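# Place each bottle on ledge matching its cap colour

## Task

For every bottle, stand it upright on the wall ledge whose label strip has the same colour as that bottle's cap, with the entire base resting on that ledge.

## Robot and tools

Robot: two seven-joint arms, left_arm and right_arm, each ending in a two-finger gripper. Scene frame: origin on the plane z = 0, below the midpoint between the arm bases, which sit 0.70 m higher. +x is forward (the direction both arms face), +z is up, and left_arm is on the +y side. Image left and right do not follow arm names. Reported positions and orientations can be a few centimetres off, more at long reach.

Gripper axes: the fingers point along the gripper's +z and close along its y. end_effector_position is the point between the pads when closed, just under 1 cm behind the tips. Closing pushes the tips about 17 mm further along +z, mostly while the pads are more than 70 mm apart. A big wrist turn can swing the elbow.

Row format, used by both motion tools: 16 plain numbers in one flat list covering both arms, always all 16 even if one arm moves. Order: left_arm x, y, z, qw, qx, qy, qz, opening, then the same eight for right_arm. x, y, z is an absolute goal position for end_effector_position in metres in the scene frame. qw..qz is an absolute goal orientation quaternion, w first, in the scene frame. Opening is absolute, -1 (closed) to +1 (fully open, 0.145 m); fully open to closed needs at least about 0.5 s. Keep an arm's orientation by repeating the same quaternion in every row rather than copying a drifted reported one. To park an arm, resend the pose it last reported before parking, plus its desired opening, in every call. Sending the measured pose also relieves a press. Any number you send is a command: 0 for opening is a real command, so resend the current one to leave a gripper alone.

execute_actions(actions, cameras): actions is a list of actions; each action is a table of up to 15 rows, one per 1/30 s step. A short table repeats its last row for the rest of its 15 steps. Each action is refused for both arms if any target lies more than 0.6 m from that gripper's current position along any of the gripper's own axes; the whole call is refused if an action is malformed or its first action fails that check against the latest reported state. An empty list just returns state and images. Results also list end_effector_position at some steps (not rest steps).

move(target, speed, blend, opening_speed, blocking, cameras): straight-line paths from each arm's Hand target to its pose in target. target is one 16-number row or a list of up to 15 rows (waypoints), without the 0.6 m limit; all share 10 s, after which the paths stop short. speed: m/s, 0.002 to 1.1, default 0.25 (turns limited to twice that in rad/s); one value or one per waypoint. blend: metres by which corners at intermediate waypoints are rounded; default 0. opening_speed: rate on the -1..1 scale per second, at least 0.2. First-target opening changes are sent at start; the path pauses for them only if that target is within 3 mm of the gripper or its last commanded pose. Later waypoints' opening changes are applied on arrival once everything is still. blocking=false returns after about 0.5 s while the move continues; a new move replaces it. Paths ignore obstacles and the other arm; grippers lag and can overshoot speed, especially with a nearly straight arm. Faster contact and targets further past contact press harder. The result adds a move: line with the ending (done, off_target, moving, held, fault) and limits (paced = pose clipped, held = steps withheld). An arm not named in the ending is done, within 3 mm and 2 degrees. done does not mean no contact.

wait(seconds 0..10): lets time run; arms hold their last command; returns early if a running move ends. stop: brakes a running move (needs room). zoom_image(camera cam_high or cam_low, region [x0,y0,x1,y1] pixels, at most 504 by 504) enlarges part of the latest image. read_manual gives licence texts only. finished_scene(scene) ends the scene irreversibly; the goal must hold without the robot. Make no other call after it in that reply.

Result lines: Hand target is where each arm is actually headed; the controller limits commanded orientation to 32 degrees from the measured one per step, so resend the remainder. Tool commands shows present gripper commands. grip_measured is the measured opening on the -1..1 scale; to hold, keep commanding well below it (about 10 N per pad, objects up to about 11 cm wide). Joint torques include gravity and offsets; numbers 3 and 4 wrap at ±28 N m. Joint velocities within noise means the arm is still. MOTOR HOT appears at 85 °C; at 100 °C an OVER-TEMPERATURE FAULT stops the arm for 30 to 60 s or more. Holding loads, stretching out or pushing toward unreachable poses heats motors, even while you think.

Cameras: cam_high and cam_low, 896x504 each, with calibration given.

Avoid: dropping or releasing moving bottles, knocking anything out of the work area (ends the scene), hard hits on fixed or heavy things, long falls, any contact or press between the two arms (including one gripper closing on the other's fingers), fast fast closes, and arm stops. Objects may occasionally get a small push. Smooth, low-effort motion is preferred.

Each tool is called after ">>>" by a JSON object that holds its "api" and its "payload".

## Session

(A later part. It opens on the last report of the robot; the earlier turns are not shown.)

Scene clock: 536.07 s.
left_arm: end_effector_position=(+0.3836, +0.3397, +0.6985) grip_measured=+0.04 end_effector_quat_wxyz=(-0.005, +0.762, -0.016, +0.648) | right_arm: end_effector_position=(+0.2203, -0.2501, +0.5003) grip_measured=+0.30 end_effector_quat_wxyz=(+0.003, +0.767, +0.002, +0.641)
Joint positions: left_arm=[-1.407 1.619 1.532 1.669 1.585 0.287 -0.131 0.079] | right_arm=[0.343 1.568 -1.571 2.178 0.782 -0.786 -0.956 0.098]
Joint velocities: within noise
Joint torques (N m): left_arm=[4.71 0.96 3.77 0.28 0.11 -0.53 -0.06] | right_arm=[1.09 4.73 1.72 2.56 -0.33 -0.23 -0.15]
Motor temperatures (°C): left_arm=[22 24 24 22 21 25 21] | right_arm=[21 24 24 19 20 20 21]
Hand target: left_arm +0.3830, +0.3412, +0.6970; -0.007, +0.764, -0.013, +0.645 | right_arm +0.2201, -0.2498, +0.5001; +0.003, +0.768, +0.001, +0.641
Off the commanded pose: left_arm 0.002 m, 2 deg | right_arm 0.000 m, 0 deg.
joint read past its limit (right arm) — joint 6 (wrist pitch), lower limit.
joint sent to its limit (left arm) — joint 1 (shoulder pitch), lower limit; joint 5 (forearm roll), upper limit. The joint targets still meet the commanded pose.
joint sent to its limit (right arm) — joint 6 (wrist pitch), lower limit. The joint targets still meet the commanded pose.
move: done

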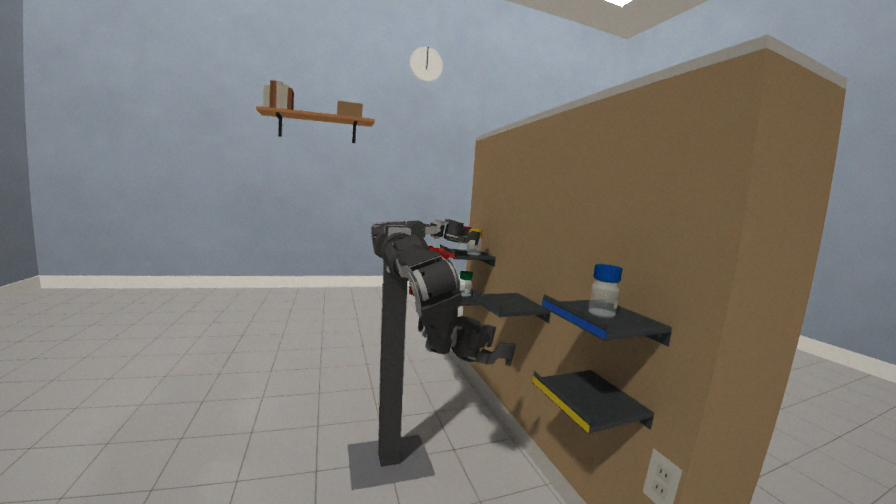

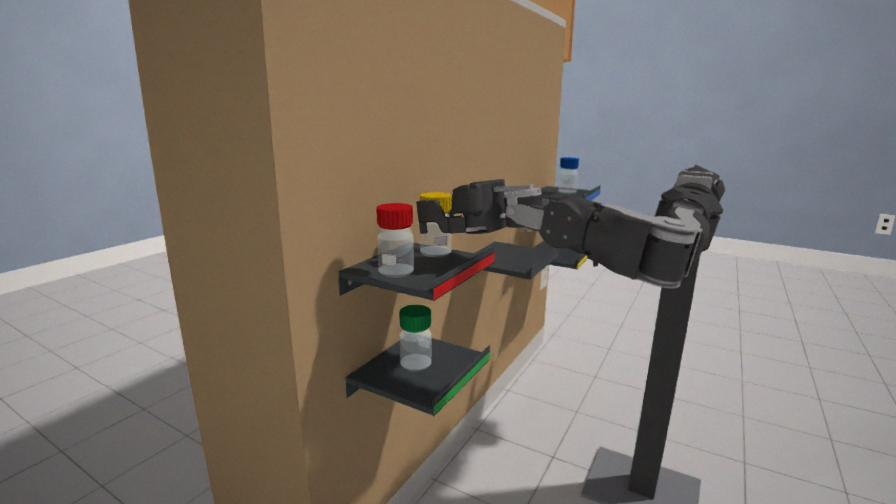

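>>> {"api": "move", "payload": {"target": [[0.383,0.341,0.697,0,0.766,0,0.643,-0.7,0.22,-0.25,0.5,0,0.766,0,0.643,0.3],[0.383,0.335,0.738,0,0.766,0,0.643,-0.7,0.22,-0.25,0.5,0,0.766,0,0.643,0.3]], "speed": 0.1, "opening_speed": 0.6}}

>>> {"api": "zoom_image", "payload": {"camera": "cam_low", "region": [330, 160, 530, 310]}}

Scene clock: 546.10 s.
left_arm: end_effector_position=(+0.3829, +0.3355, +0.7363) grip_measured=-0.27 end_effector_quat_wxyz=(-0.013, +0.764, -0.028, +0.645) | right_arm: end_effector_position=(+0.2203, -0.2501, +0.5003) grip_measured=+0.30 end_effector_quat_wxyz=(+0.003, +0.767, +0.002, +0.641)
Joint positions: left_arm=[-1.279 1.656 1.573 1.646 1.585 0.464 -0.134 0.055] | right_arm=[0.343 1.568 -1.571 2.178 0.782 -0.786 -0.956 0.098]
Joint velocities: within noise
Joint torques (N m): left_arm=[5.74 2.41 3.79 -0.24 0.11 -0.82 0.15] | right_arm=[1.09 4.73 1.83 2.59 -0.29 -0.21 -0.14]
Motor temperatures (°C): left_arm=[22 23 25 21 21 25 21] | right_arm=[21 24 23 20 20 20 21]
Hand target: left_arm +0.3830, +0.3351, +0.7381; -0.011, +0.761, -0.028, +0.648 | right_arm +0.2201, -0.2498, +0.5001; +0.003, +0.768, +0.001, +0.641
Off the commanded pose: left_arm 0.002 m, 4 deg | right_arm 0.000 m, 0 deg.
joint read past its limit (right arm) — joint 6 (wrist pitch), lower limit.
joint sent to its limit (left arm) — joint 3 (upper arm roll), upper limit; joint 5 (forearm roll), upper limit. The joint targets are off in orientation, not in position.
joint sent to its limit (right arm) — joint 6 (wrist pitch), lower limit. The joint targets still meet the commanded pose.
move: off_target (left_arm)

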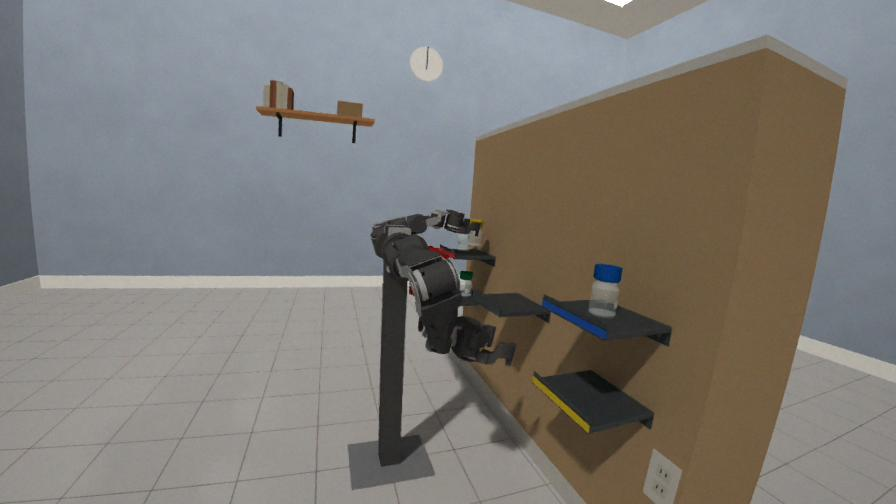

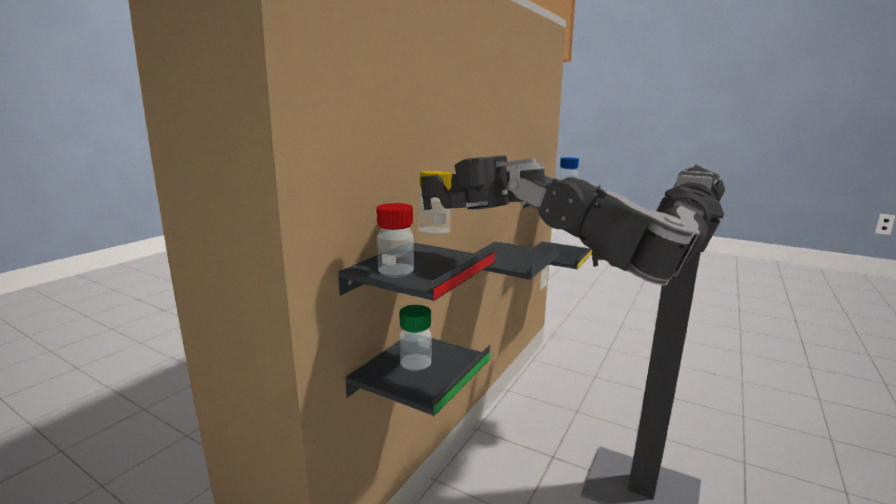

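Scaled by 2.520 from the camera's 896x504 image, which has a finer 1280x720 frame.

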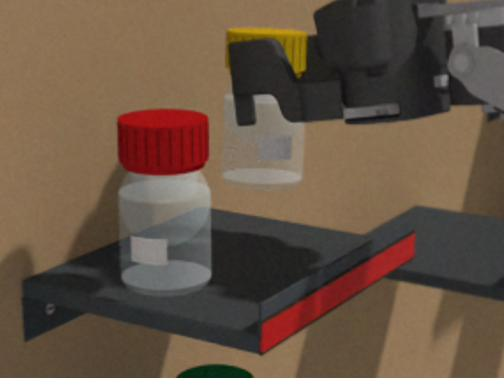

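>>> {"api": "move", "payload": {"target": [[0.383,0.18,0.735,0,0.766,0,0.643,-0.7,0.22,-0.25,0.5,0,0.766,0,0.643,0.3],[0.38,0.03,0.66,0,0.766,0,0.643,-0.7,0.22,-0.25,0.5,0,0.766,0,0.643,0.3]], "speed": 0.15}}

>>> {"api": "zoom_image", "payload": {"camera": "cam_low", "region": [400, 140, 640, 310]}}

>>> {"api": "zoom_image", "payload": {"camera": "cam_high", "region": [420, 210, 600, 350]}}

Scene clock: 556.67 s.
left_arm: end_effector_position=(+0.3412, +0.0721, +0.6672) grip_measured=-0.27 end_effector_quat_wxyz=(+0.231, +0.694, -0.276, +0.624) | right_arm: end_effector_position=(+0.2203, -0.2501, +0.5003) grip_measured=+0.30 end_effector_quat_wxyz=(+0.003, +0.767, +0.002, +0.641)
Joint positions: left_arm=[-1.407 2.011 1.323 2.069 1.584 -0.003 -0.194 0.055] | right_arm=[0.343 1.568 -1.571 2.178 0.782 -0.786 -0.956 0.098]
Joint velocities: within noise
Joint torques (N m): left_arm=[5.97 0.65 2.76 0.03 0.1 -0.99 0.09] | right_arm=[1.15 4.73 1.8 2.58 -0.31 -0.22 -0.14]
Motor temperatures (°C): left_arm=[23 23 25 21 21 25 21] | right_arm=[21 24 23 20 20 20 21]
Hand target: left_arm +0.3414, +0.0724, +0.6670; +0.234, +0.693, -0.273, +0.625 | right_arm +0.2201, -0.2498, +0.5001; +0.003, +0.768, +0.001, +0.641
Off the commanded pose: left_arm 0.058 m, 42 deg; orientation clipped | right_arm 0.000 m, 0 deg.
joint read past its limit (left arm) — joint 2 (shoulder roll), upper limit.
joint read past its limit (right arm) — joint 6 (wrist pitch), lower limit.
joint sent to its limit (left arm) — joint 1 (shoulder pitch), lower limit; joint 2 (shoulder roll), upper limit; joint 5 (forearm roll), upper limit. The joint targets are off in position and orientation.
joint sent to its limit (right arm) — joint 6 (wrist pitch), lower limit. The joint targets still meet the commanded pose.
move: off_target (left_arm); limits=paced

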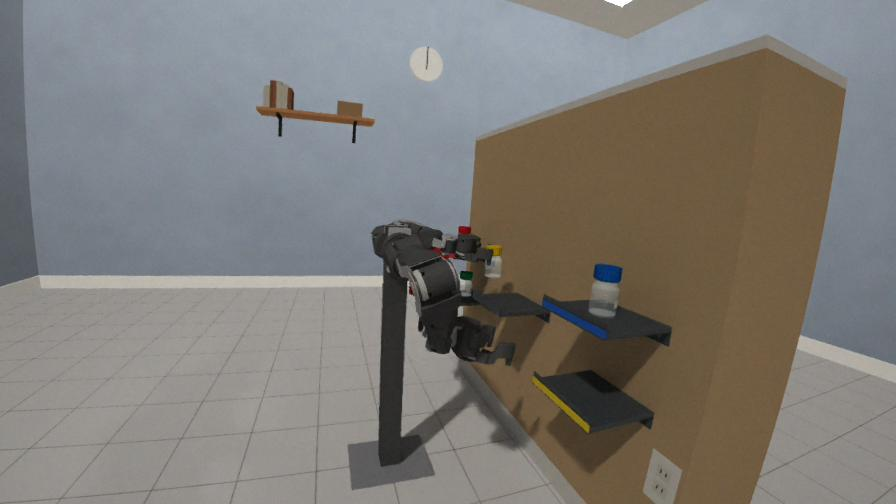

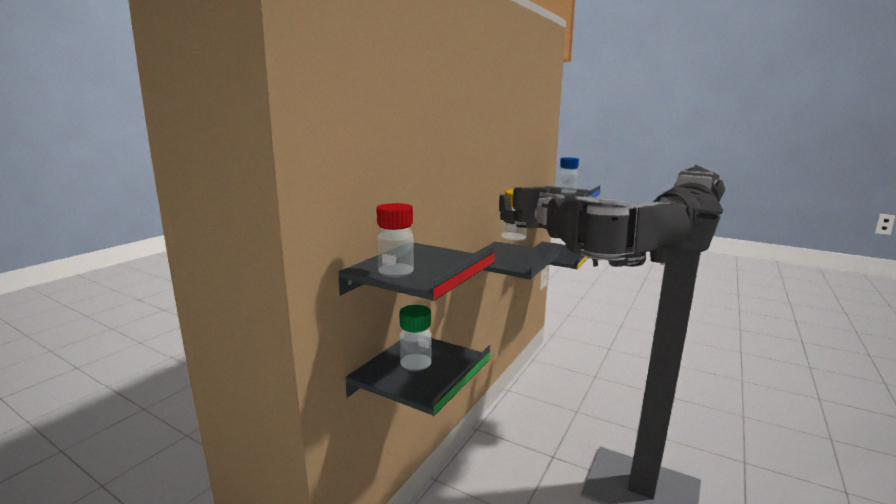

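Scaled by 2.100 from the camera's 896x504 image, which has a finer 1280x720 frame.

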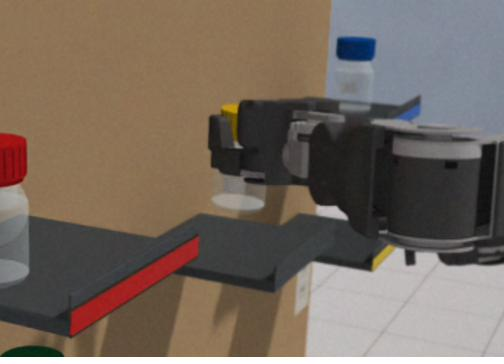

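Scaled by 2.800 from the camera's 896x504 image, which has a finer 1280x720 frame.

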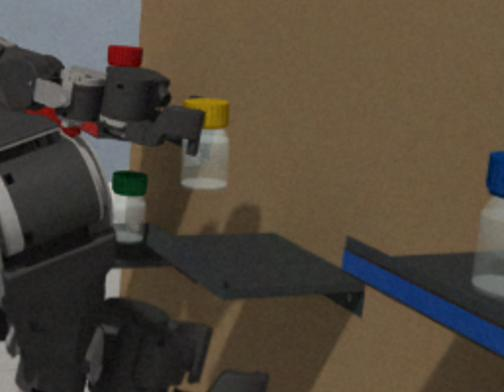

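>>> {"api": "move", "payload": {"target": [[0.345,0.055,0.63,0.231,0.694,-0.276,0.624,-0.7,0.22,-0.25,0.5,0,0.766,0,0.643,0.3]], "speed": 0.1}}

>>> {"api": "zoom_image", "payload": {"camera": "cam_low", "region": [400, 140, 640, 310]}}

>>> {"api": "zoom_image", "payload": {"camera": "cam_high", "region": [420, 210, 600, 350]}}

Scene clock: 570.47 s.
left_arm: end_effector_position=(+0.3326, +0.0713, +0.6339) grip_measured=-0.27 end_effector_quat_wxyz=(+0.242, +0.701, -0.297, +0.602) | right_arm: end_effector_position=(+0.2203, -0.2501, +0.5003) grip_measured=+0.30 end_effector_quat_wxyz=(+0.003, +0.767, +0.002, +0.641)
Joint positions: left_arm=[-1.407 2.011 1.183 2.064 1.523 -0.084 -0.141 0.055] | right_arm=[0.343 1.568 -1.571 2.178 0.782 -0.786 -0.956 0.098]
Joint velocities: within noise
Joint torques (N m): left_arm=[5.92 0.7 2.84 0.76 -0.01 -0.99 0.21] | right_arm=[1.09 4.6 1.77 2.47 -0.31 -0.2 -0.15]
Motor temperatures (°C): left_arm=[23 23 25 21 21 26 21] | right_arm=[21 24 23 20 20 20 21]
Hand target: left_arm +0.3317, +0.0705, +0.6342; +0.246, +0.698, -0.297, +0.603 | right_arm +0.2201, -0.2498, +0.5001; +0.003, +0.768, +0.001, +0.641
Off the commanded pose: left_arm 0.021 m, 4 deg | right_arm 0.000 m, 0 deg.
joint read past its limit (left arm) — joint 2 (shoulder roll), upper limit.
joint read past its limit (right arm) — joint 6 (wrist pitch), lower limit.
joint sent to its limit (left arm) — joint 1 (shoulder pitch), lower limit; joint 2 (shoulder roll), upper limit. The joint targets are off in position and orientation.
joint sent to its limit (right arm) — joint 6 (wrist pitch), lower limit. The joint targets still meet the commanded pose.
move: off_target (left_arm)

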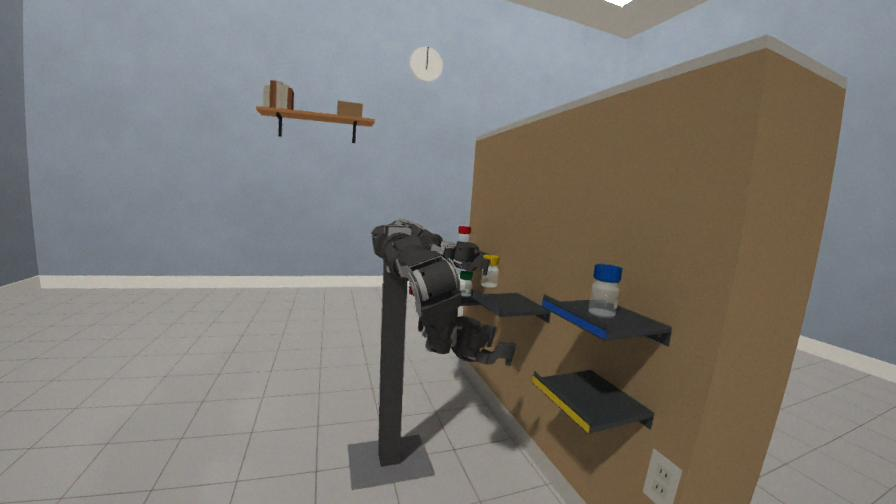

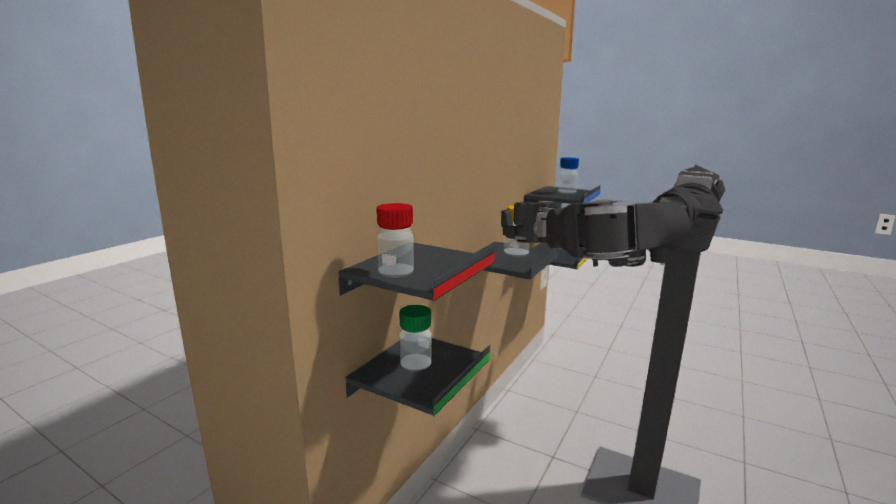

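Scaled by 2.100 from the camera's 896x504 image, which has a finer 1280x720 frame.

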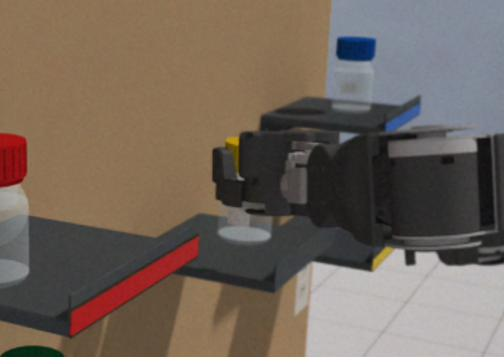

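Scaled by 2.800 from the camera's 896x504 image, which has a finer 1280x720 frame.

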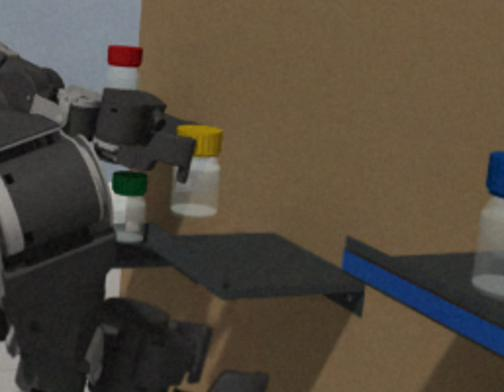

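>>> {"api": "move", "payload": {"target": [[0.27,0.15,0.65,0.231,0.694,-0.276,0.624,-0.7,0.22,-0.27,0.5,0,0.766,0,0.643,0.3],[0.23,0.25,0.61,0.13,0.74,-0.16,0.64,-0.7,0.22,-0.27,0.5,0,0.766,0,0.643,0.3],[0.23,0.36,0.55,0,0.766,0,0.643,-0.7,0.22,-0.27,0.5,0,0.766,0,0.643,0.3]], "speed": 0.13}}

Scene clock: 588.50 s.
left_arm: end_effector_position=(+0.2301, +0.3591, +0.5496) grip_measured=-0.27 end_effector_quat_wxyz=(+0.002, +0.768, -0.003, +0.640) | right_arm: end_effector_position=(+0.2208, -0.2693, +0.5009) grip_measured=+0.30 end_effector_quat_wxyz=(+0.021, +0.779, +0.003, +0.627)
Joint positions: left_arm=[-1.208 0.874 0.84 1.933 1.144 -0.141 0.183 0.055] | right_arm=[0.365 1.636 -1.571 2.162 0.886 -0.786 -0.865 0.098]
Joint velocities: within noise
Joint torques (N m): left_arm=[0.73 2.04 2.25 2.21 0.2 -0.83 0] | right_arm=[1.54 6.18 0.95 1.78 -0.16 -0.24 0.15]
Motor temperatures (°C): left_arm=[23 22 25 21 21 26 21] | right_arm=[21 24 23 20 20 20 21]
Hand target: left_arm +0.2300, +0.3600, +0.5500; +0.000, +0.766, +0.000, +0.643 | right_arm +0.2202, -0.2697, +0.5001; +0.021, +0.780, +0.005, +0.626
Off the commanded pose: left_arm 0.001 m, 1 deg | right_arm 0.001 m, 3 deg.
joint read past its limit (right arm) — joint 6 (wrist pitch), lower limit.
joint sent to its limit (right arm) — joint 3 (upper arm roll), lower limit; joint 6 (wrist pitch), lower limit. The joint targets are off in orientation, not in position.
move: off_target (right_arm)

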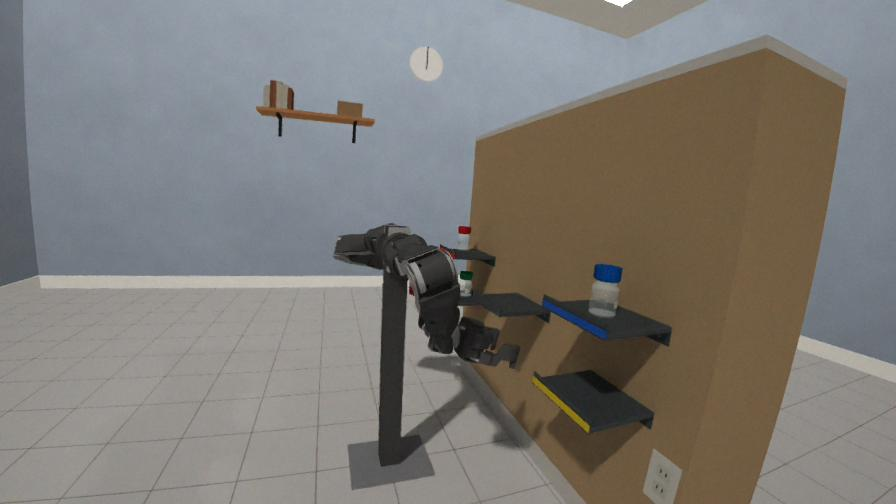

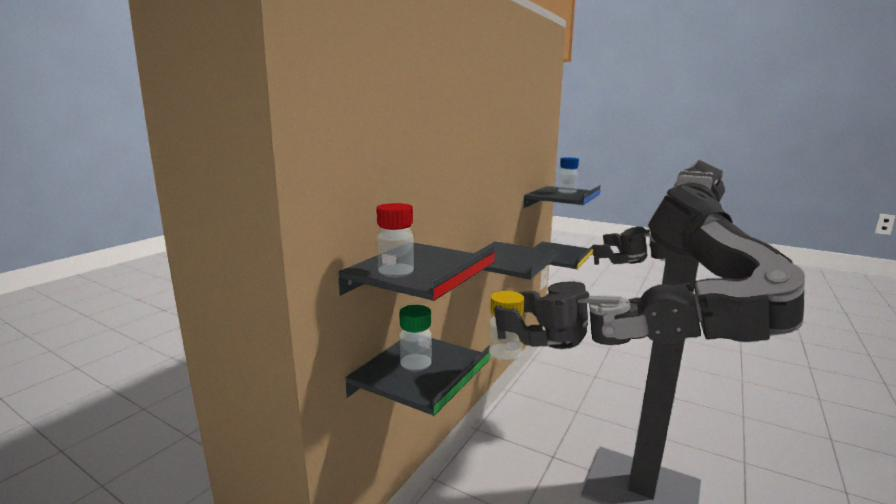

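>>> {"api": "move", "payload": {"target": [[0.25,0.18,0.57,0,0.766,0,0.643,-0.7,0.22,-0.26,0.5,0,0.766,0,0.643,0.3],[0.25,0.04,0.60,0,0.766,0,0.643,-0.7,0.22,-0.25,0.5,0,0.766,0,0.643,0.3],[0.25,0.03,0.642,0,0.766,0,0.643,-0.7,0.22,-0.25,0.5,0,0.766,0,0.643,0.3]], "speed": 0.15}}

>>> {"api": "zoom_image", "payload": {"camera": "cam_low", "region": [400, 140, 640, 310]}}

>>> {"api": "zoom_image", "payload": {"camera": "cam_high", "region": [420, 210, 600, 350]}}

Scene clock: 603.10 s.
left_arm: end_effector_position=(+0.2501, +0.0279, +0.6404) grip_measured=-0.28 end_effector_quat_wxyz=(+0.035, +0.736, +0.001, +0.676) | right_arm: end_effector_position=(+0.2204, -0.2505, +0.5003) grip_measured=+0.30 end_effector_quat_wxyz=(+0.003, +0.767, +0.002, +0.641)
Joint positions: left_arm=[0.387 0.128 -1.092 2.427 0.741 0.782 -1.576 0.055] | right_arm=[0.343 1.569 -1.571 2.177 0.782 -0.786 -0.956 0.098]
Joint velocities: within noise
Joint torques (N m): left_arm=[4.26 -1.09 1.03 4.07 -0.36 -0.03 0] | right_arm=[0.96 4.63 1.59 2.63 -0.33 -0.23 -0.15]
Motor temperatures (°C): left_arm=[22 22 25 21 21 26 21] | right_arm=[21 24 23 19 20 20 21]
Hand target: left_arm +0.2501, +0.0301, +0.6417; +0.032, +0.734, +0.004, +0.678 | right_arm +0.2201, -0.2499, +0.5001; +0.003, +0.768, +0.001, +0.641
Off the commanded pose: left_arm 0.003 m, 6 deg | right_arm 0.001 m, 1 deg.
joint read past its limit (right arm) — joint 6 (wrist pitch), lower limit.
joint sent to its limit (left arm) — joint 6 (wrist pitch), upper limit; joint 7 (wrist yaw), lower limit. The joint targets are off in orientation, not in position.
joint sent to its limit (right arm) — joint 6 (wrist pitch), lower limit. The joint targets still meet the commanded pose.
move: off_target (left_arm)

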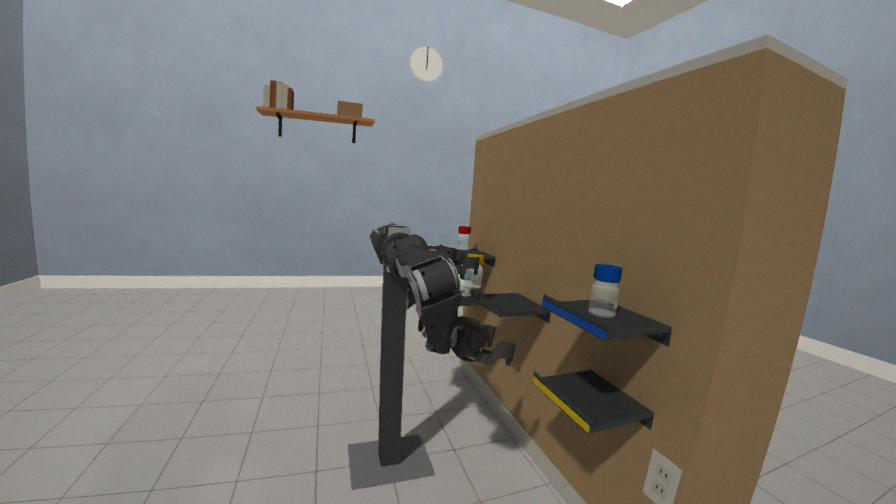

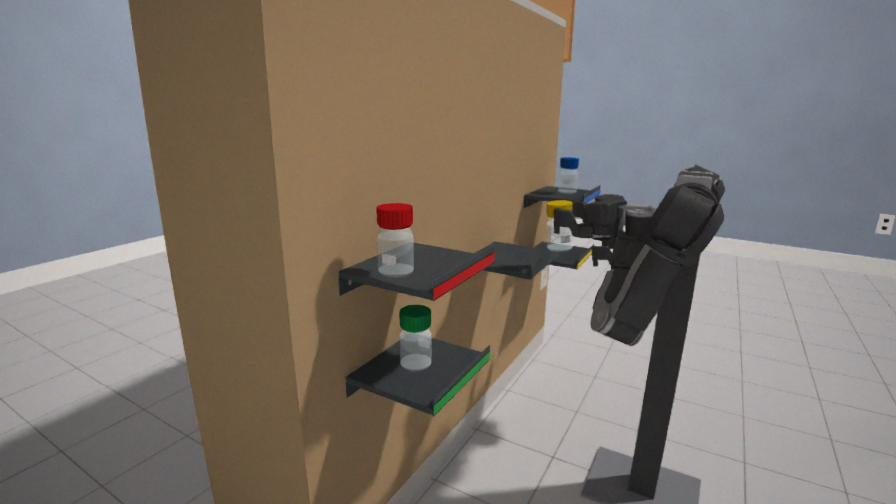

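Scaled by 2.100 from the camera's 896x504 image, which has a finer 1280x720 frame.

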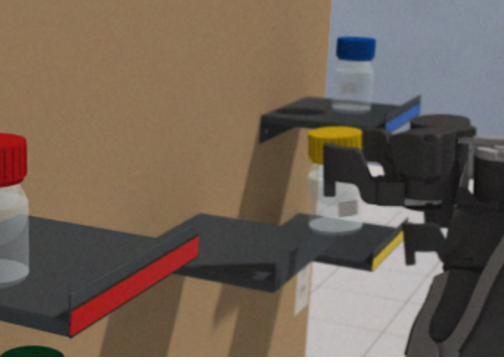

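Scaled by 2.800 from the camera's 896x504 image, which has a finer 1280x720 frame.

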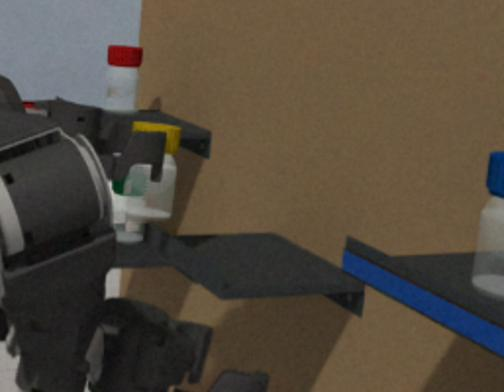

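Forward and lower toward contact (~.60).

>>> {"api": "move", "payload": {"target": [[0.375,0.015,0.645,0,0.766,0,0.643,-0.7,0.22,-0.25,0.5,0,0.766,0,0.643,0.3],[0.375,0.01,0.61,0,0.766,0,0.643,-0.7,0.22,-0.25,0.5,0,0.766,0,0.643,0.3]], "speed": [0.13,0.08]}}

>>> {"api": "zoom_image", "payload": {"camera": "cam_low", "region": [400, 140, 640, 310]}}

>>> {"api": "zoom_image", "payload": {"camera": "cam_high", "region": [420, 210, 600, 350]}}

Scene clock: 614.33 s.
left_arm: end_effector_position=(+0.3746, +0.0101, +0.6090) grip_measured=-0.28 end_effector_quat_wxyz=(+0.000, +0.768, +0.000, +0.640) | right_arm: end_effector_position=(+0.2204, -0.2505, +0.5003) grip_measured=+0.30 end_effector_quat_wxyz=(+0.003, +0.767, +0.002, +0.641)
Joint positions: left_arm=[0.701 0.129 -0.92 1.84 0.926 0.589 -1.274 0.055] | right_arm=[0.343 1.569 -1.571 2.177 0.782 -0.786 -0.956 0.098]
Joint velocities: within noise
Joint torques (N m): left_arm=[8.29 -1.2 1.1 3.44 -0.52 -0.43 0.21] | right_arm=[1.07 4.55 1.69 2.59 -0.31 -0.22 -0.13]
Motor temperatures (°C): left_arm=[23 22 25 22 22 25 21] | right_arm=[21 24 23 20 20 20 21]
Hand target: left_arm +0.3750, +0.0100, +0.6100; +0.000, +0.766, +0.000, +0.643 | right_arm +0.2201, -0.2499, +0.5001; +0.003, +0.768, +0.001, +0.641
Off the commanded pose: left_arm 0.001 m, 0 deg | right_arm 0.001 m, 1 deg.
joint read past its limit (right arm) — joint 6 (wrist pitch), lower limit.
joint sent to its limit (right arm) — joint 6 (wrist pitch), lower limit. The joint targets still meet the commanded pose.
move: done

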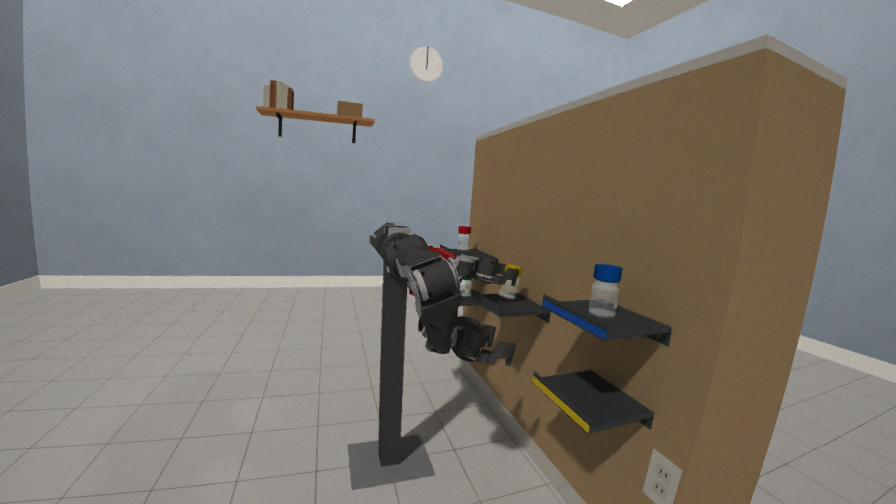

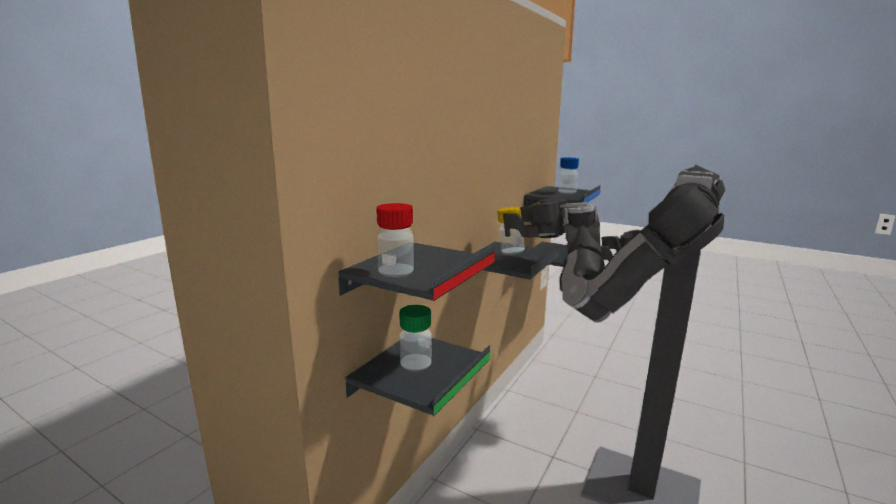

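Scaled by 2.100 from the camera's 896x504 image, which has a finer 1280x720 frame.

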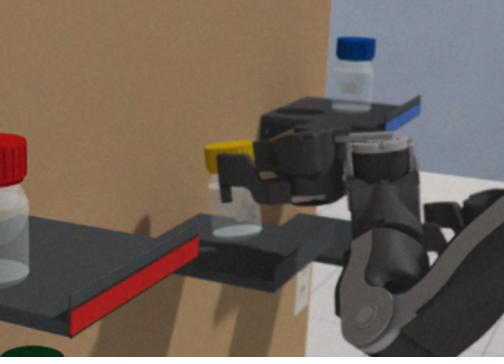

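Scaled by 2.800 from the camera's 896x504 image, which has a finer 1280x720 frame.

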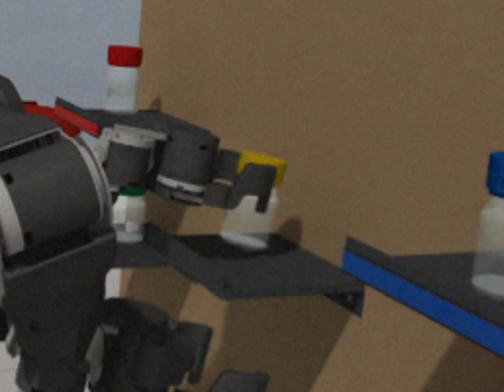

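>>> {"api": "move", "payload": {"target": [[0.375,0.01,0.592,0,0.766,0,0.643,-0.7,0.22,-0.25,0.5,0,0.766,0,0.643,0.3]], "speed": 0.03}}

>>> {"api": "zoom_image", "payload": {"camera": "cam_high", "region": [460, 230, 560, 320]}}

Scene clock: 622.50 s.
left_arm: end_effector_position=(+0.3750, +0.0105, +0.5975) grip_measured=-0.28 end_effector_quat_wxyz=(+0.001, +0.761, +0.003, +0.648) | right_arm: end_effector_position=(+0.2204, -0.2505, +0.5003) grip_measured=+0.30 end_effector_quat_wxyz=(+0.003, +0.767, +0.002, +0.641)
Joint positions: left_arm=[0.687 0.159 -0.966 1.819 0.89 0.506 -1.251 0.055] | right_arm=[0.343 1.569 -1.571 2.177 0.782 -0.786 -0.956 0.098]
Joint velocities: within noise
Joint torques (N m): left_arm=[6 -0.83 1.01 2.44 -0.22 -0.3 0.27] | right_arm=[0.96 4.52 1.69 2.63 -0.3 -0.22 -0.16]
Motor temperatures (°C): left_arm=[24 22 24 22 22 25 21] | right_arm=[21 24 23 20 20 20 21]
Hand target: left_arm +0.3749, +0.0101, +0.5919; +0.000, +0.766, +0.000, +0.643 | right_arm +0.2201, -0.2499, +0.5001; +0.003, +0.768, +0.001, +0.641
Off the commanded pose: left_arm 0.006 m, 1 deg | right_arm 0.001 m, 1 deg.
joint read past its limit (right arm) — joint 6 (wrist pitch), lower limit.
joint sent to its limit (right arm) — joint 6 (wrist pitch), lower limit. The joint targets still meet the commanded pose.
move: off_target (left_arm)

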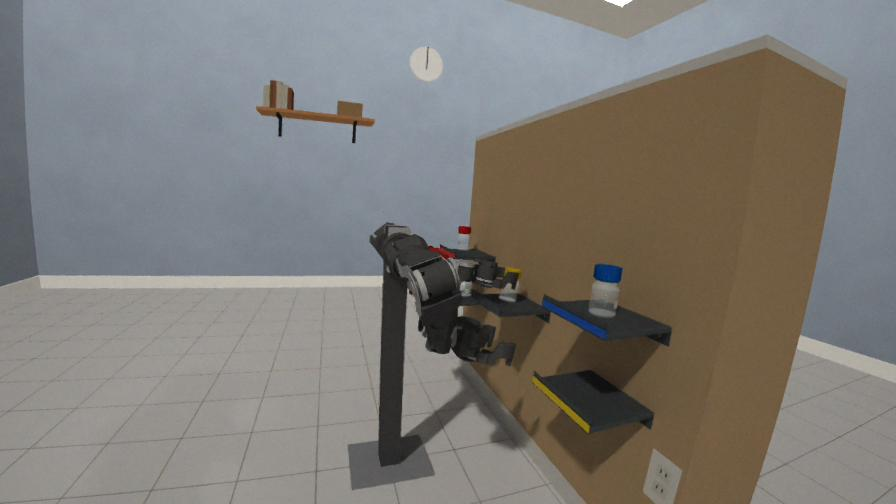

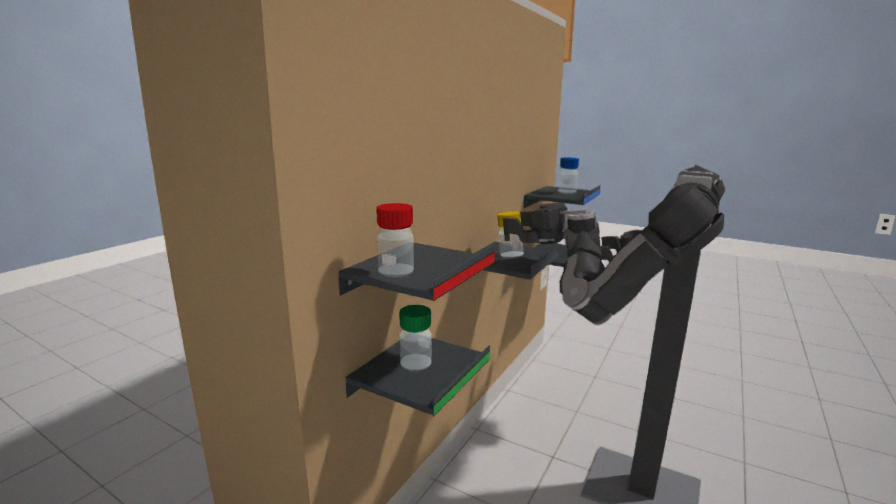

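Scaled by 5.040 from the camera's 896x504 image, which has a finer 1280x720 frame.

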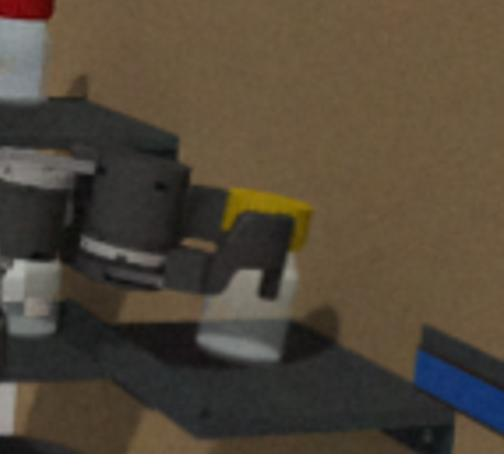

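>>> {"api": "move", "payload": {"target": [[0.375,0.01,0.594,0,0.766,0,0.643,0.1,0.22,-0.25,0.5,0,0.766,0,0.643,0.3],[0.375,0.01,0.6,0,0.766,0,0.643,0.1,0.22,-0.25,0.5,0,0.766,0,0.643,0.3],[0.26,0.02,0.61,0,0.766,0,0.643,0.1,0.22,-0.25,0.5,0,0.766,0,0.643,0.3],[0.24,0.18,0.57,0,0.766,0,0.643,0.1,0.22,-0.25,0.5,0,0.766,0,0.643,0.3],[0.24,0.33,0.54,0,0.766,0,0.643,0.1,0.22,-0.25,0.5,0,0.766,0,0.643,0.3]], "speed": [0.02,0.02,0.15,0.2,0.25], "opening_speed": 0.2}}

>>> {"api": "zoom_image", "payload": {"camera": "cam_high", "region": [440, 210, 620, 350]}}

>>> {"api": "zoom_image", "payload": {"camera": "cam_low", "region": [400, 140, 640, 310]}}

Scene clock: 642.93 s.
left_arm: end_effector_position=(+0.2407, +0.3305, +0.5417) grip_measured=+0.10 end_effector_quat_wxyz=(-0.004, +0.772, +0.000, +0.635) | right_arm: end_effector_position=(+0.2204, -0.2505, +0.5003) grip_measured=+0.30 end_effector_quat_wxyz=(+0.003, +0.767, +0.002, +0.641)
Joint positions: left_arm=[0.569 1.875 -1.564 2.032 1.405 -0.787 -0.235 0.083] | right_arm=[0.343 1.569 -1.571 2.177 0.782 -0.786 -0.956 0.098]
Joint velocities: within noise
Joint torques (N m): left_arm=[1.6 5.26 1.14 0.64 0.08 -0.66 0.24] | right_arm=[1.07 4.58 1.63 2.58 -0.32 -0.24 -0.14]
Motor temperatures (°C): left_arm=[24 22 24 22 22 25 21] | right_arm=[21 24 23 20 20 20 21]
Hand target: left_arm +0.2402, +0.3299, +0.5401; -0.002, +0.773, -0.001, +0.634 | right_arm +0.2201, -0.2499, +0.5001; +0.003, +0.768, +0.001, +0.641
Off the commanded pose: left_arm 0.002 m, 1 deg | right_arm 0.001 m, 1 deg.
joint read past its limit (right arm) — joint 6 (wrist pitch), lower limit.
joint sent to its limit (left arm) — joint 3 (upper arm roll), lower limit; joint 6 (wrist pitch), lower limit. The joint targets still meet the commanded pose.
joint sent to its limit (right arm) — joint 6 (wrist pitch), lower limit. The joint targets still meet the commanded pose.
move: done

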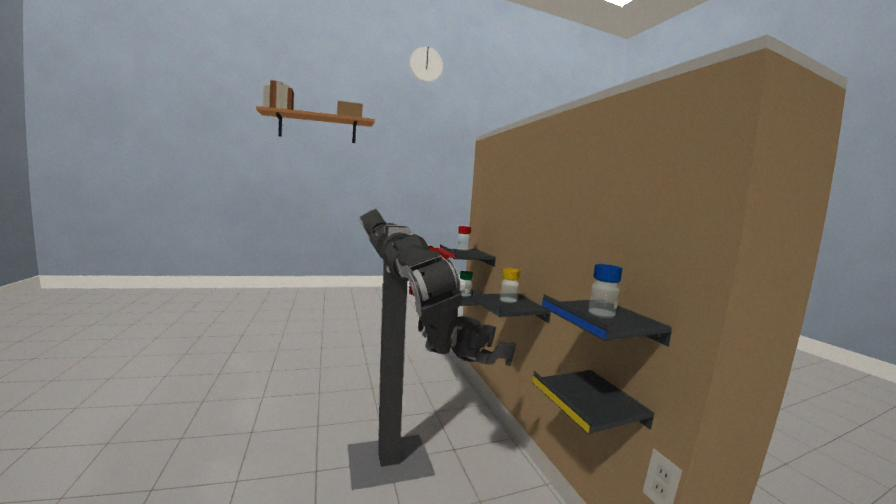

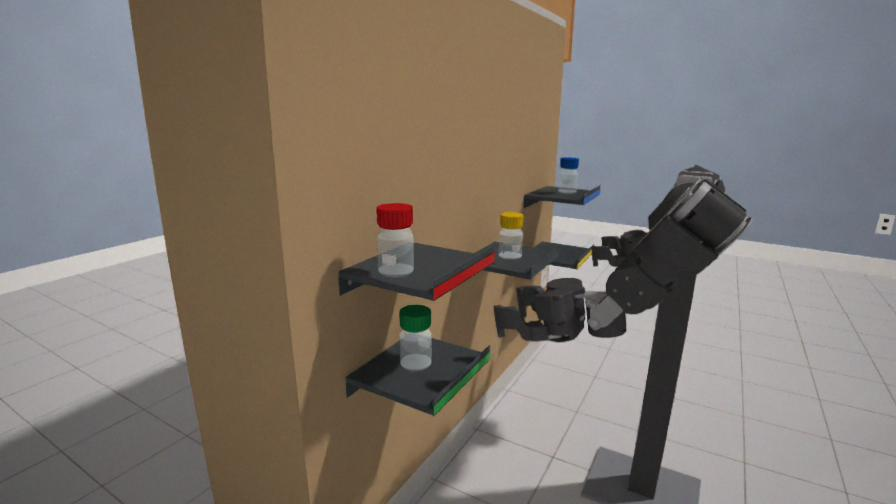

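Scaled by 2.800 from the camera's 896x504 image, which has a finer 1280x720 frame.

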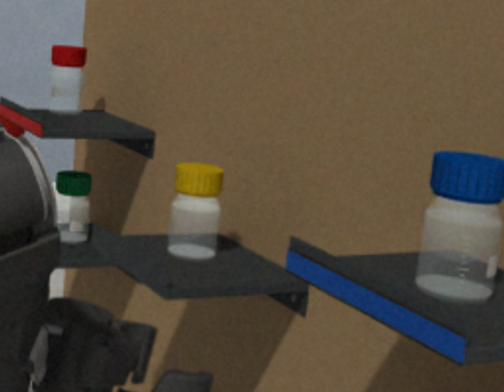

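Scaled by 2.100 from the camera's 896x504 image, which has a finer 1280x720 frame.

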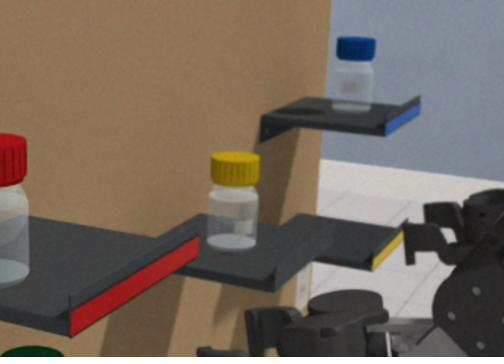

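>>> {"api": "move", "payload": {"target": [[0.24,0.33,0.54,0,0.766,0,0.643,0.1,0.25,-0.15,0.57,0,0.766,0,0.643,0.5],[0.24,0.33,0.54,0,0.766,0,0.643,0.1,0.275,0.011,0.59,0,0.766,0,0.643,0.5]], "speed": 0.15}}

>>> {"api": "zoom_image", "payload": {"camera": "cam_high", "region": [440, 210, 620, 350]}}

>>> {"api": "zoom_image", "payload": {"camera": "cam_low", "region": [400, 140, 640, 310]}}

Scene clock: 663.70 s.
left_arm: end_effector_position=(+0.2407, +0.3306, +0.5417) grip_measured=+0.10 end_effector_quat_wxyz=(-0.004, +0.772, +0.000, +0.635) | right_arm: end_effector_position=(+0.2746, +0.0118, +0.5897) grip_measured=+0.50 end_effector_quat_wxyz=(-0.003, +0.767, +0.000, +0.642)
Joint positions: left_arm=[0.569 1.875 -1.564 2.032 1.405 -0.787 -0.235 0.083] | right_arm=[0.434 0.059 -1.18 2.11 0.73 0.601 -1.565 0.112]
Joint velocities: within noise
Joint torques (N m): left_arm=[1.57 5.24 1.14 0.64 0.09 -0.66 0.24] | right_arm=[3.57 -2.62 1.73 3.1 -0.5 0.17 -0.04]
Motor temperatures (°C): left_arm=[22 23 24 21 21 25 21] | right_arm=[21 24 23 20 20 20 21]
Hand target: left_arm +0.2402, +0.3300, +0.5401; -0.002, +0.773, -0.001, +0.634 | right_arm +0.2750, +0.0110, +0.5899; +0.000, +0.766, +0.000, +0.643
Off the commanded pose: left_arm 0.002 m, 1 deg | right_arm 0.001 m, 0 deg.
joint sent to its limit (left arm) — joint 3 (upper arm roll), lower limit; joint 6 (wrist pitch), lower limit. The joint targets still meet the commanded pose.
joint sent to its limit (right arm) — joint 7 (wrist yaw), lower limit. The joint targets still meet the commanded pose.
move: done

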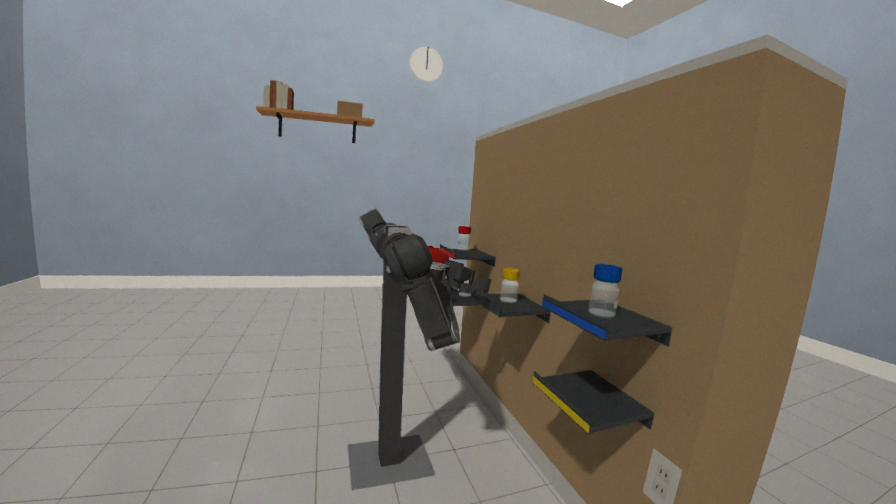

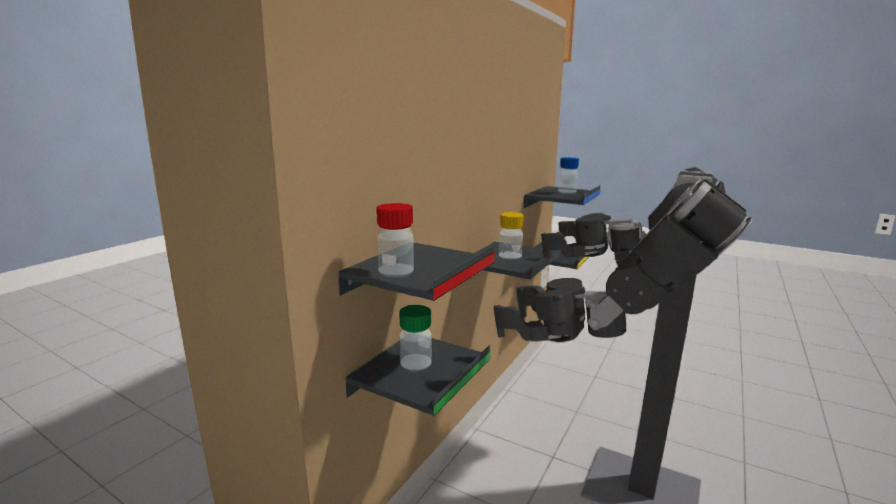

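Scaled by 2.800 from the camera's 896x504 image, which has a finer 1280x720 frame.

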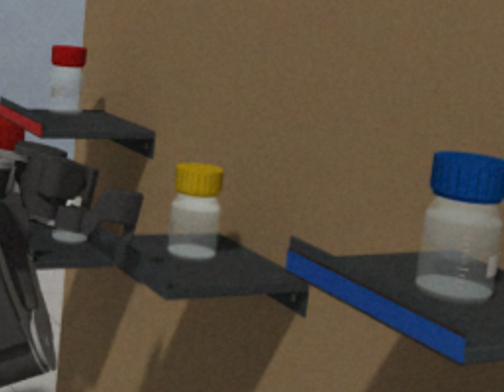

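Scaled by 2.100 from the camera's 896x504 image, which has a finer 1280x720 frame.

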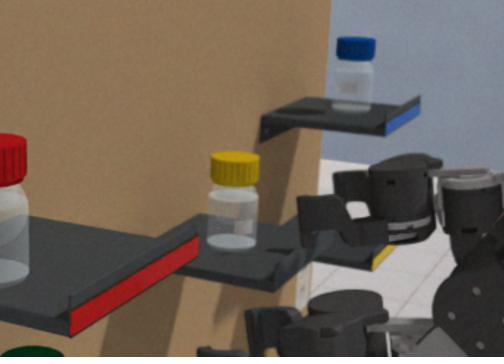

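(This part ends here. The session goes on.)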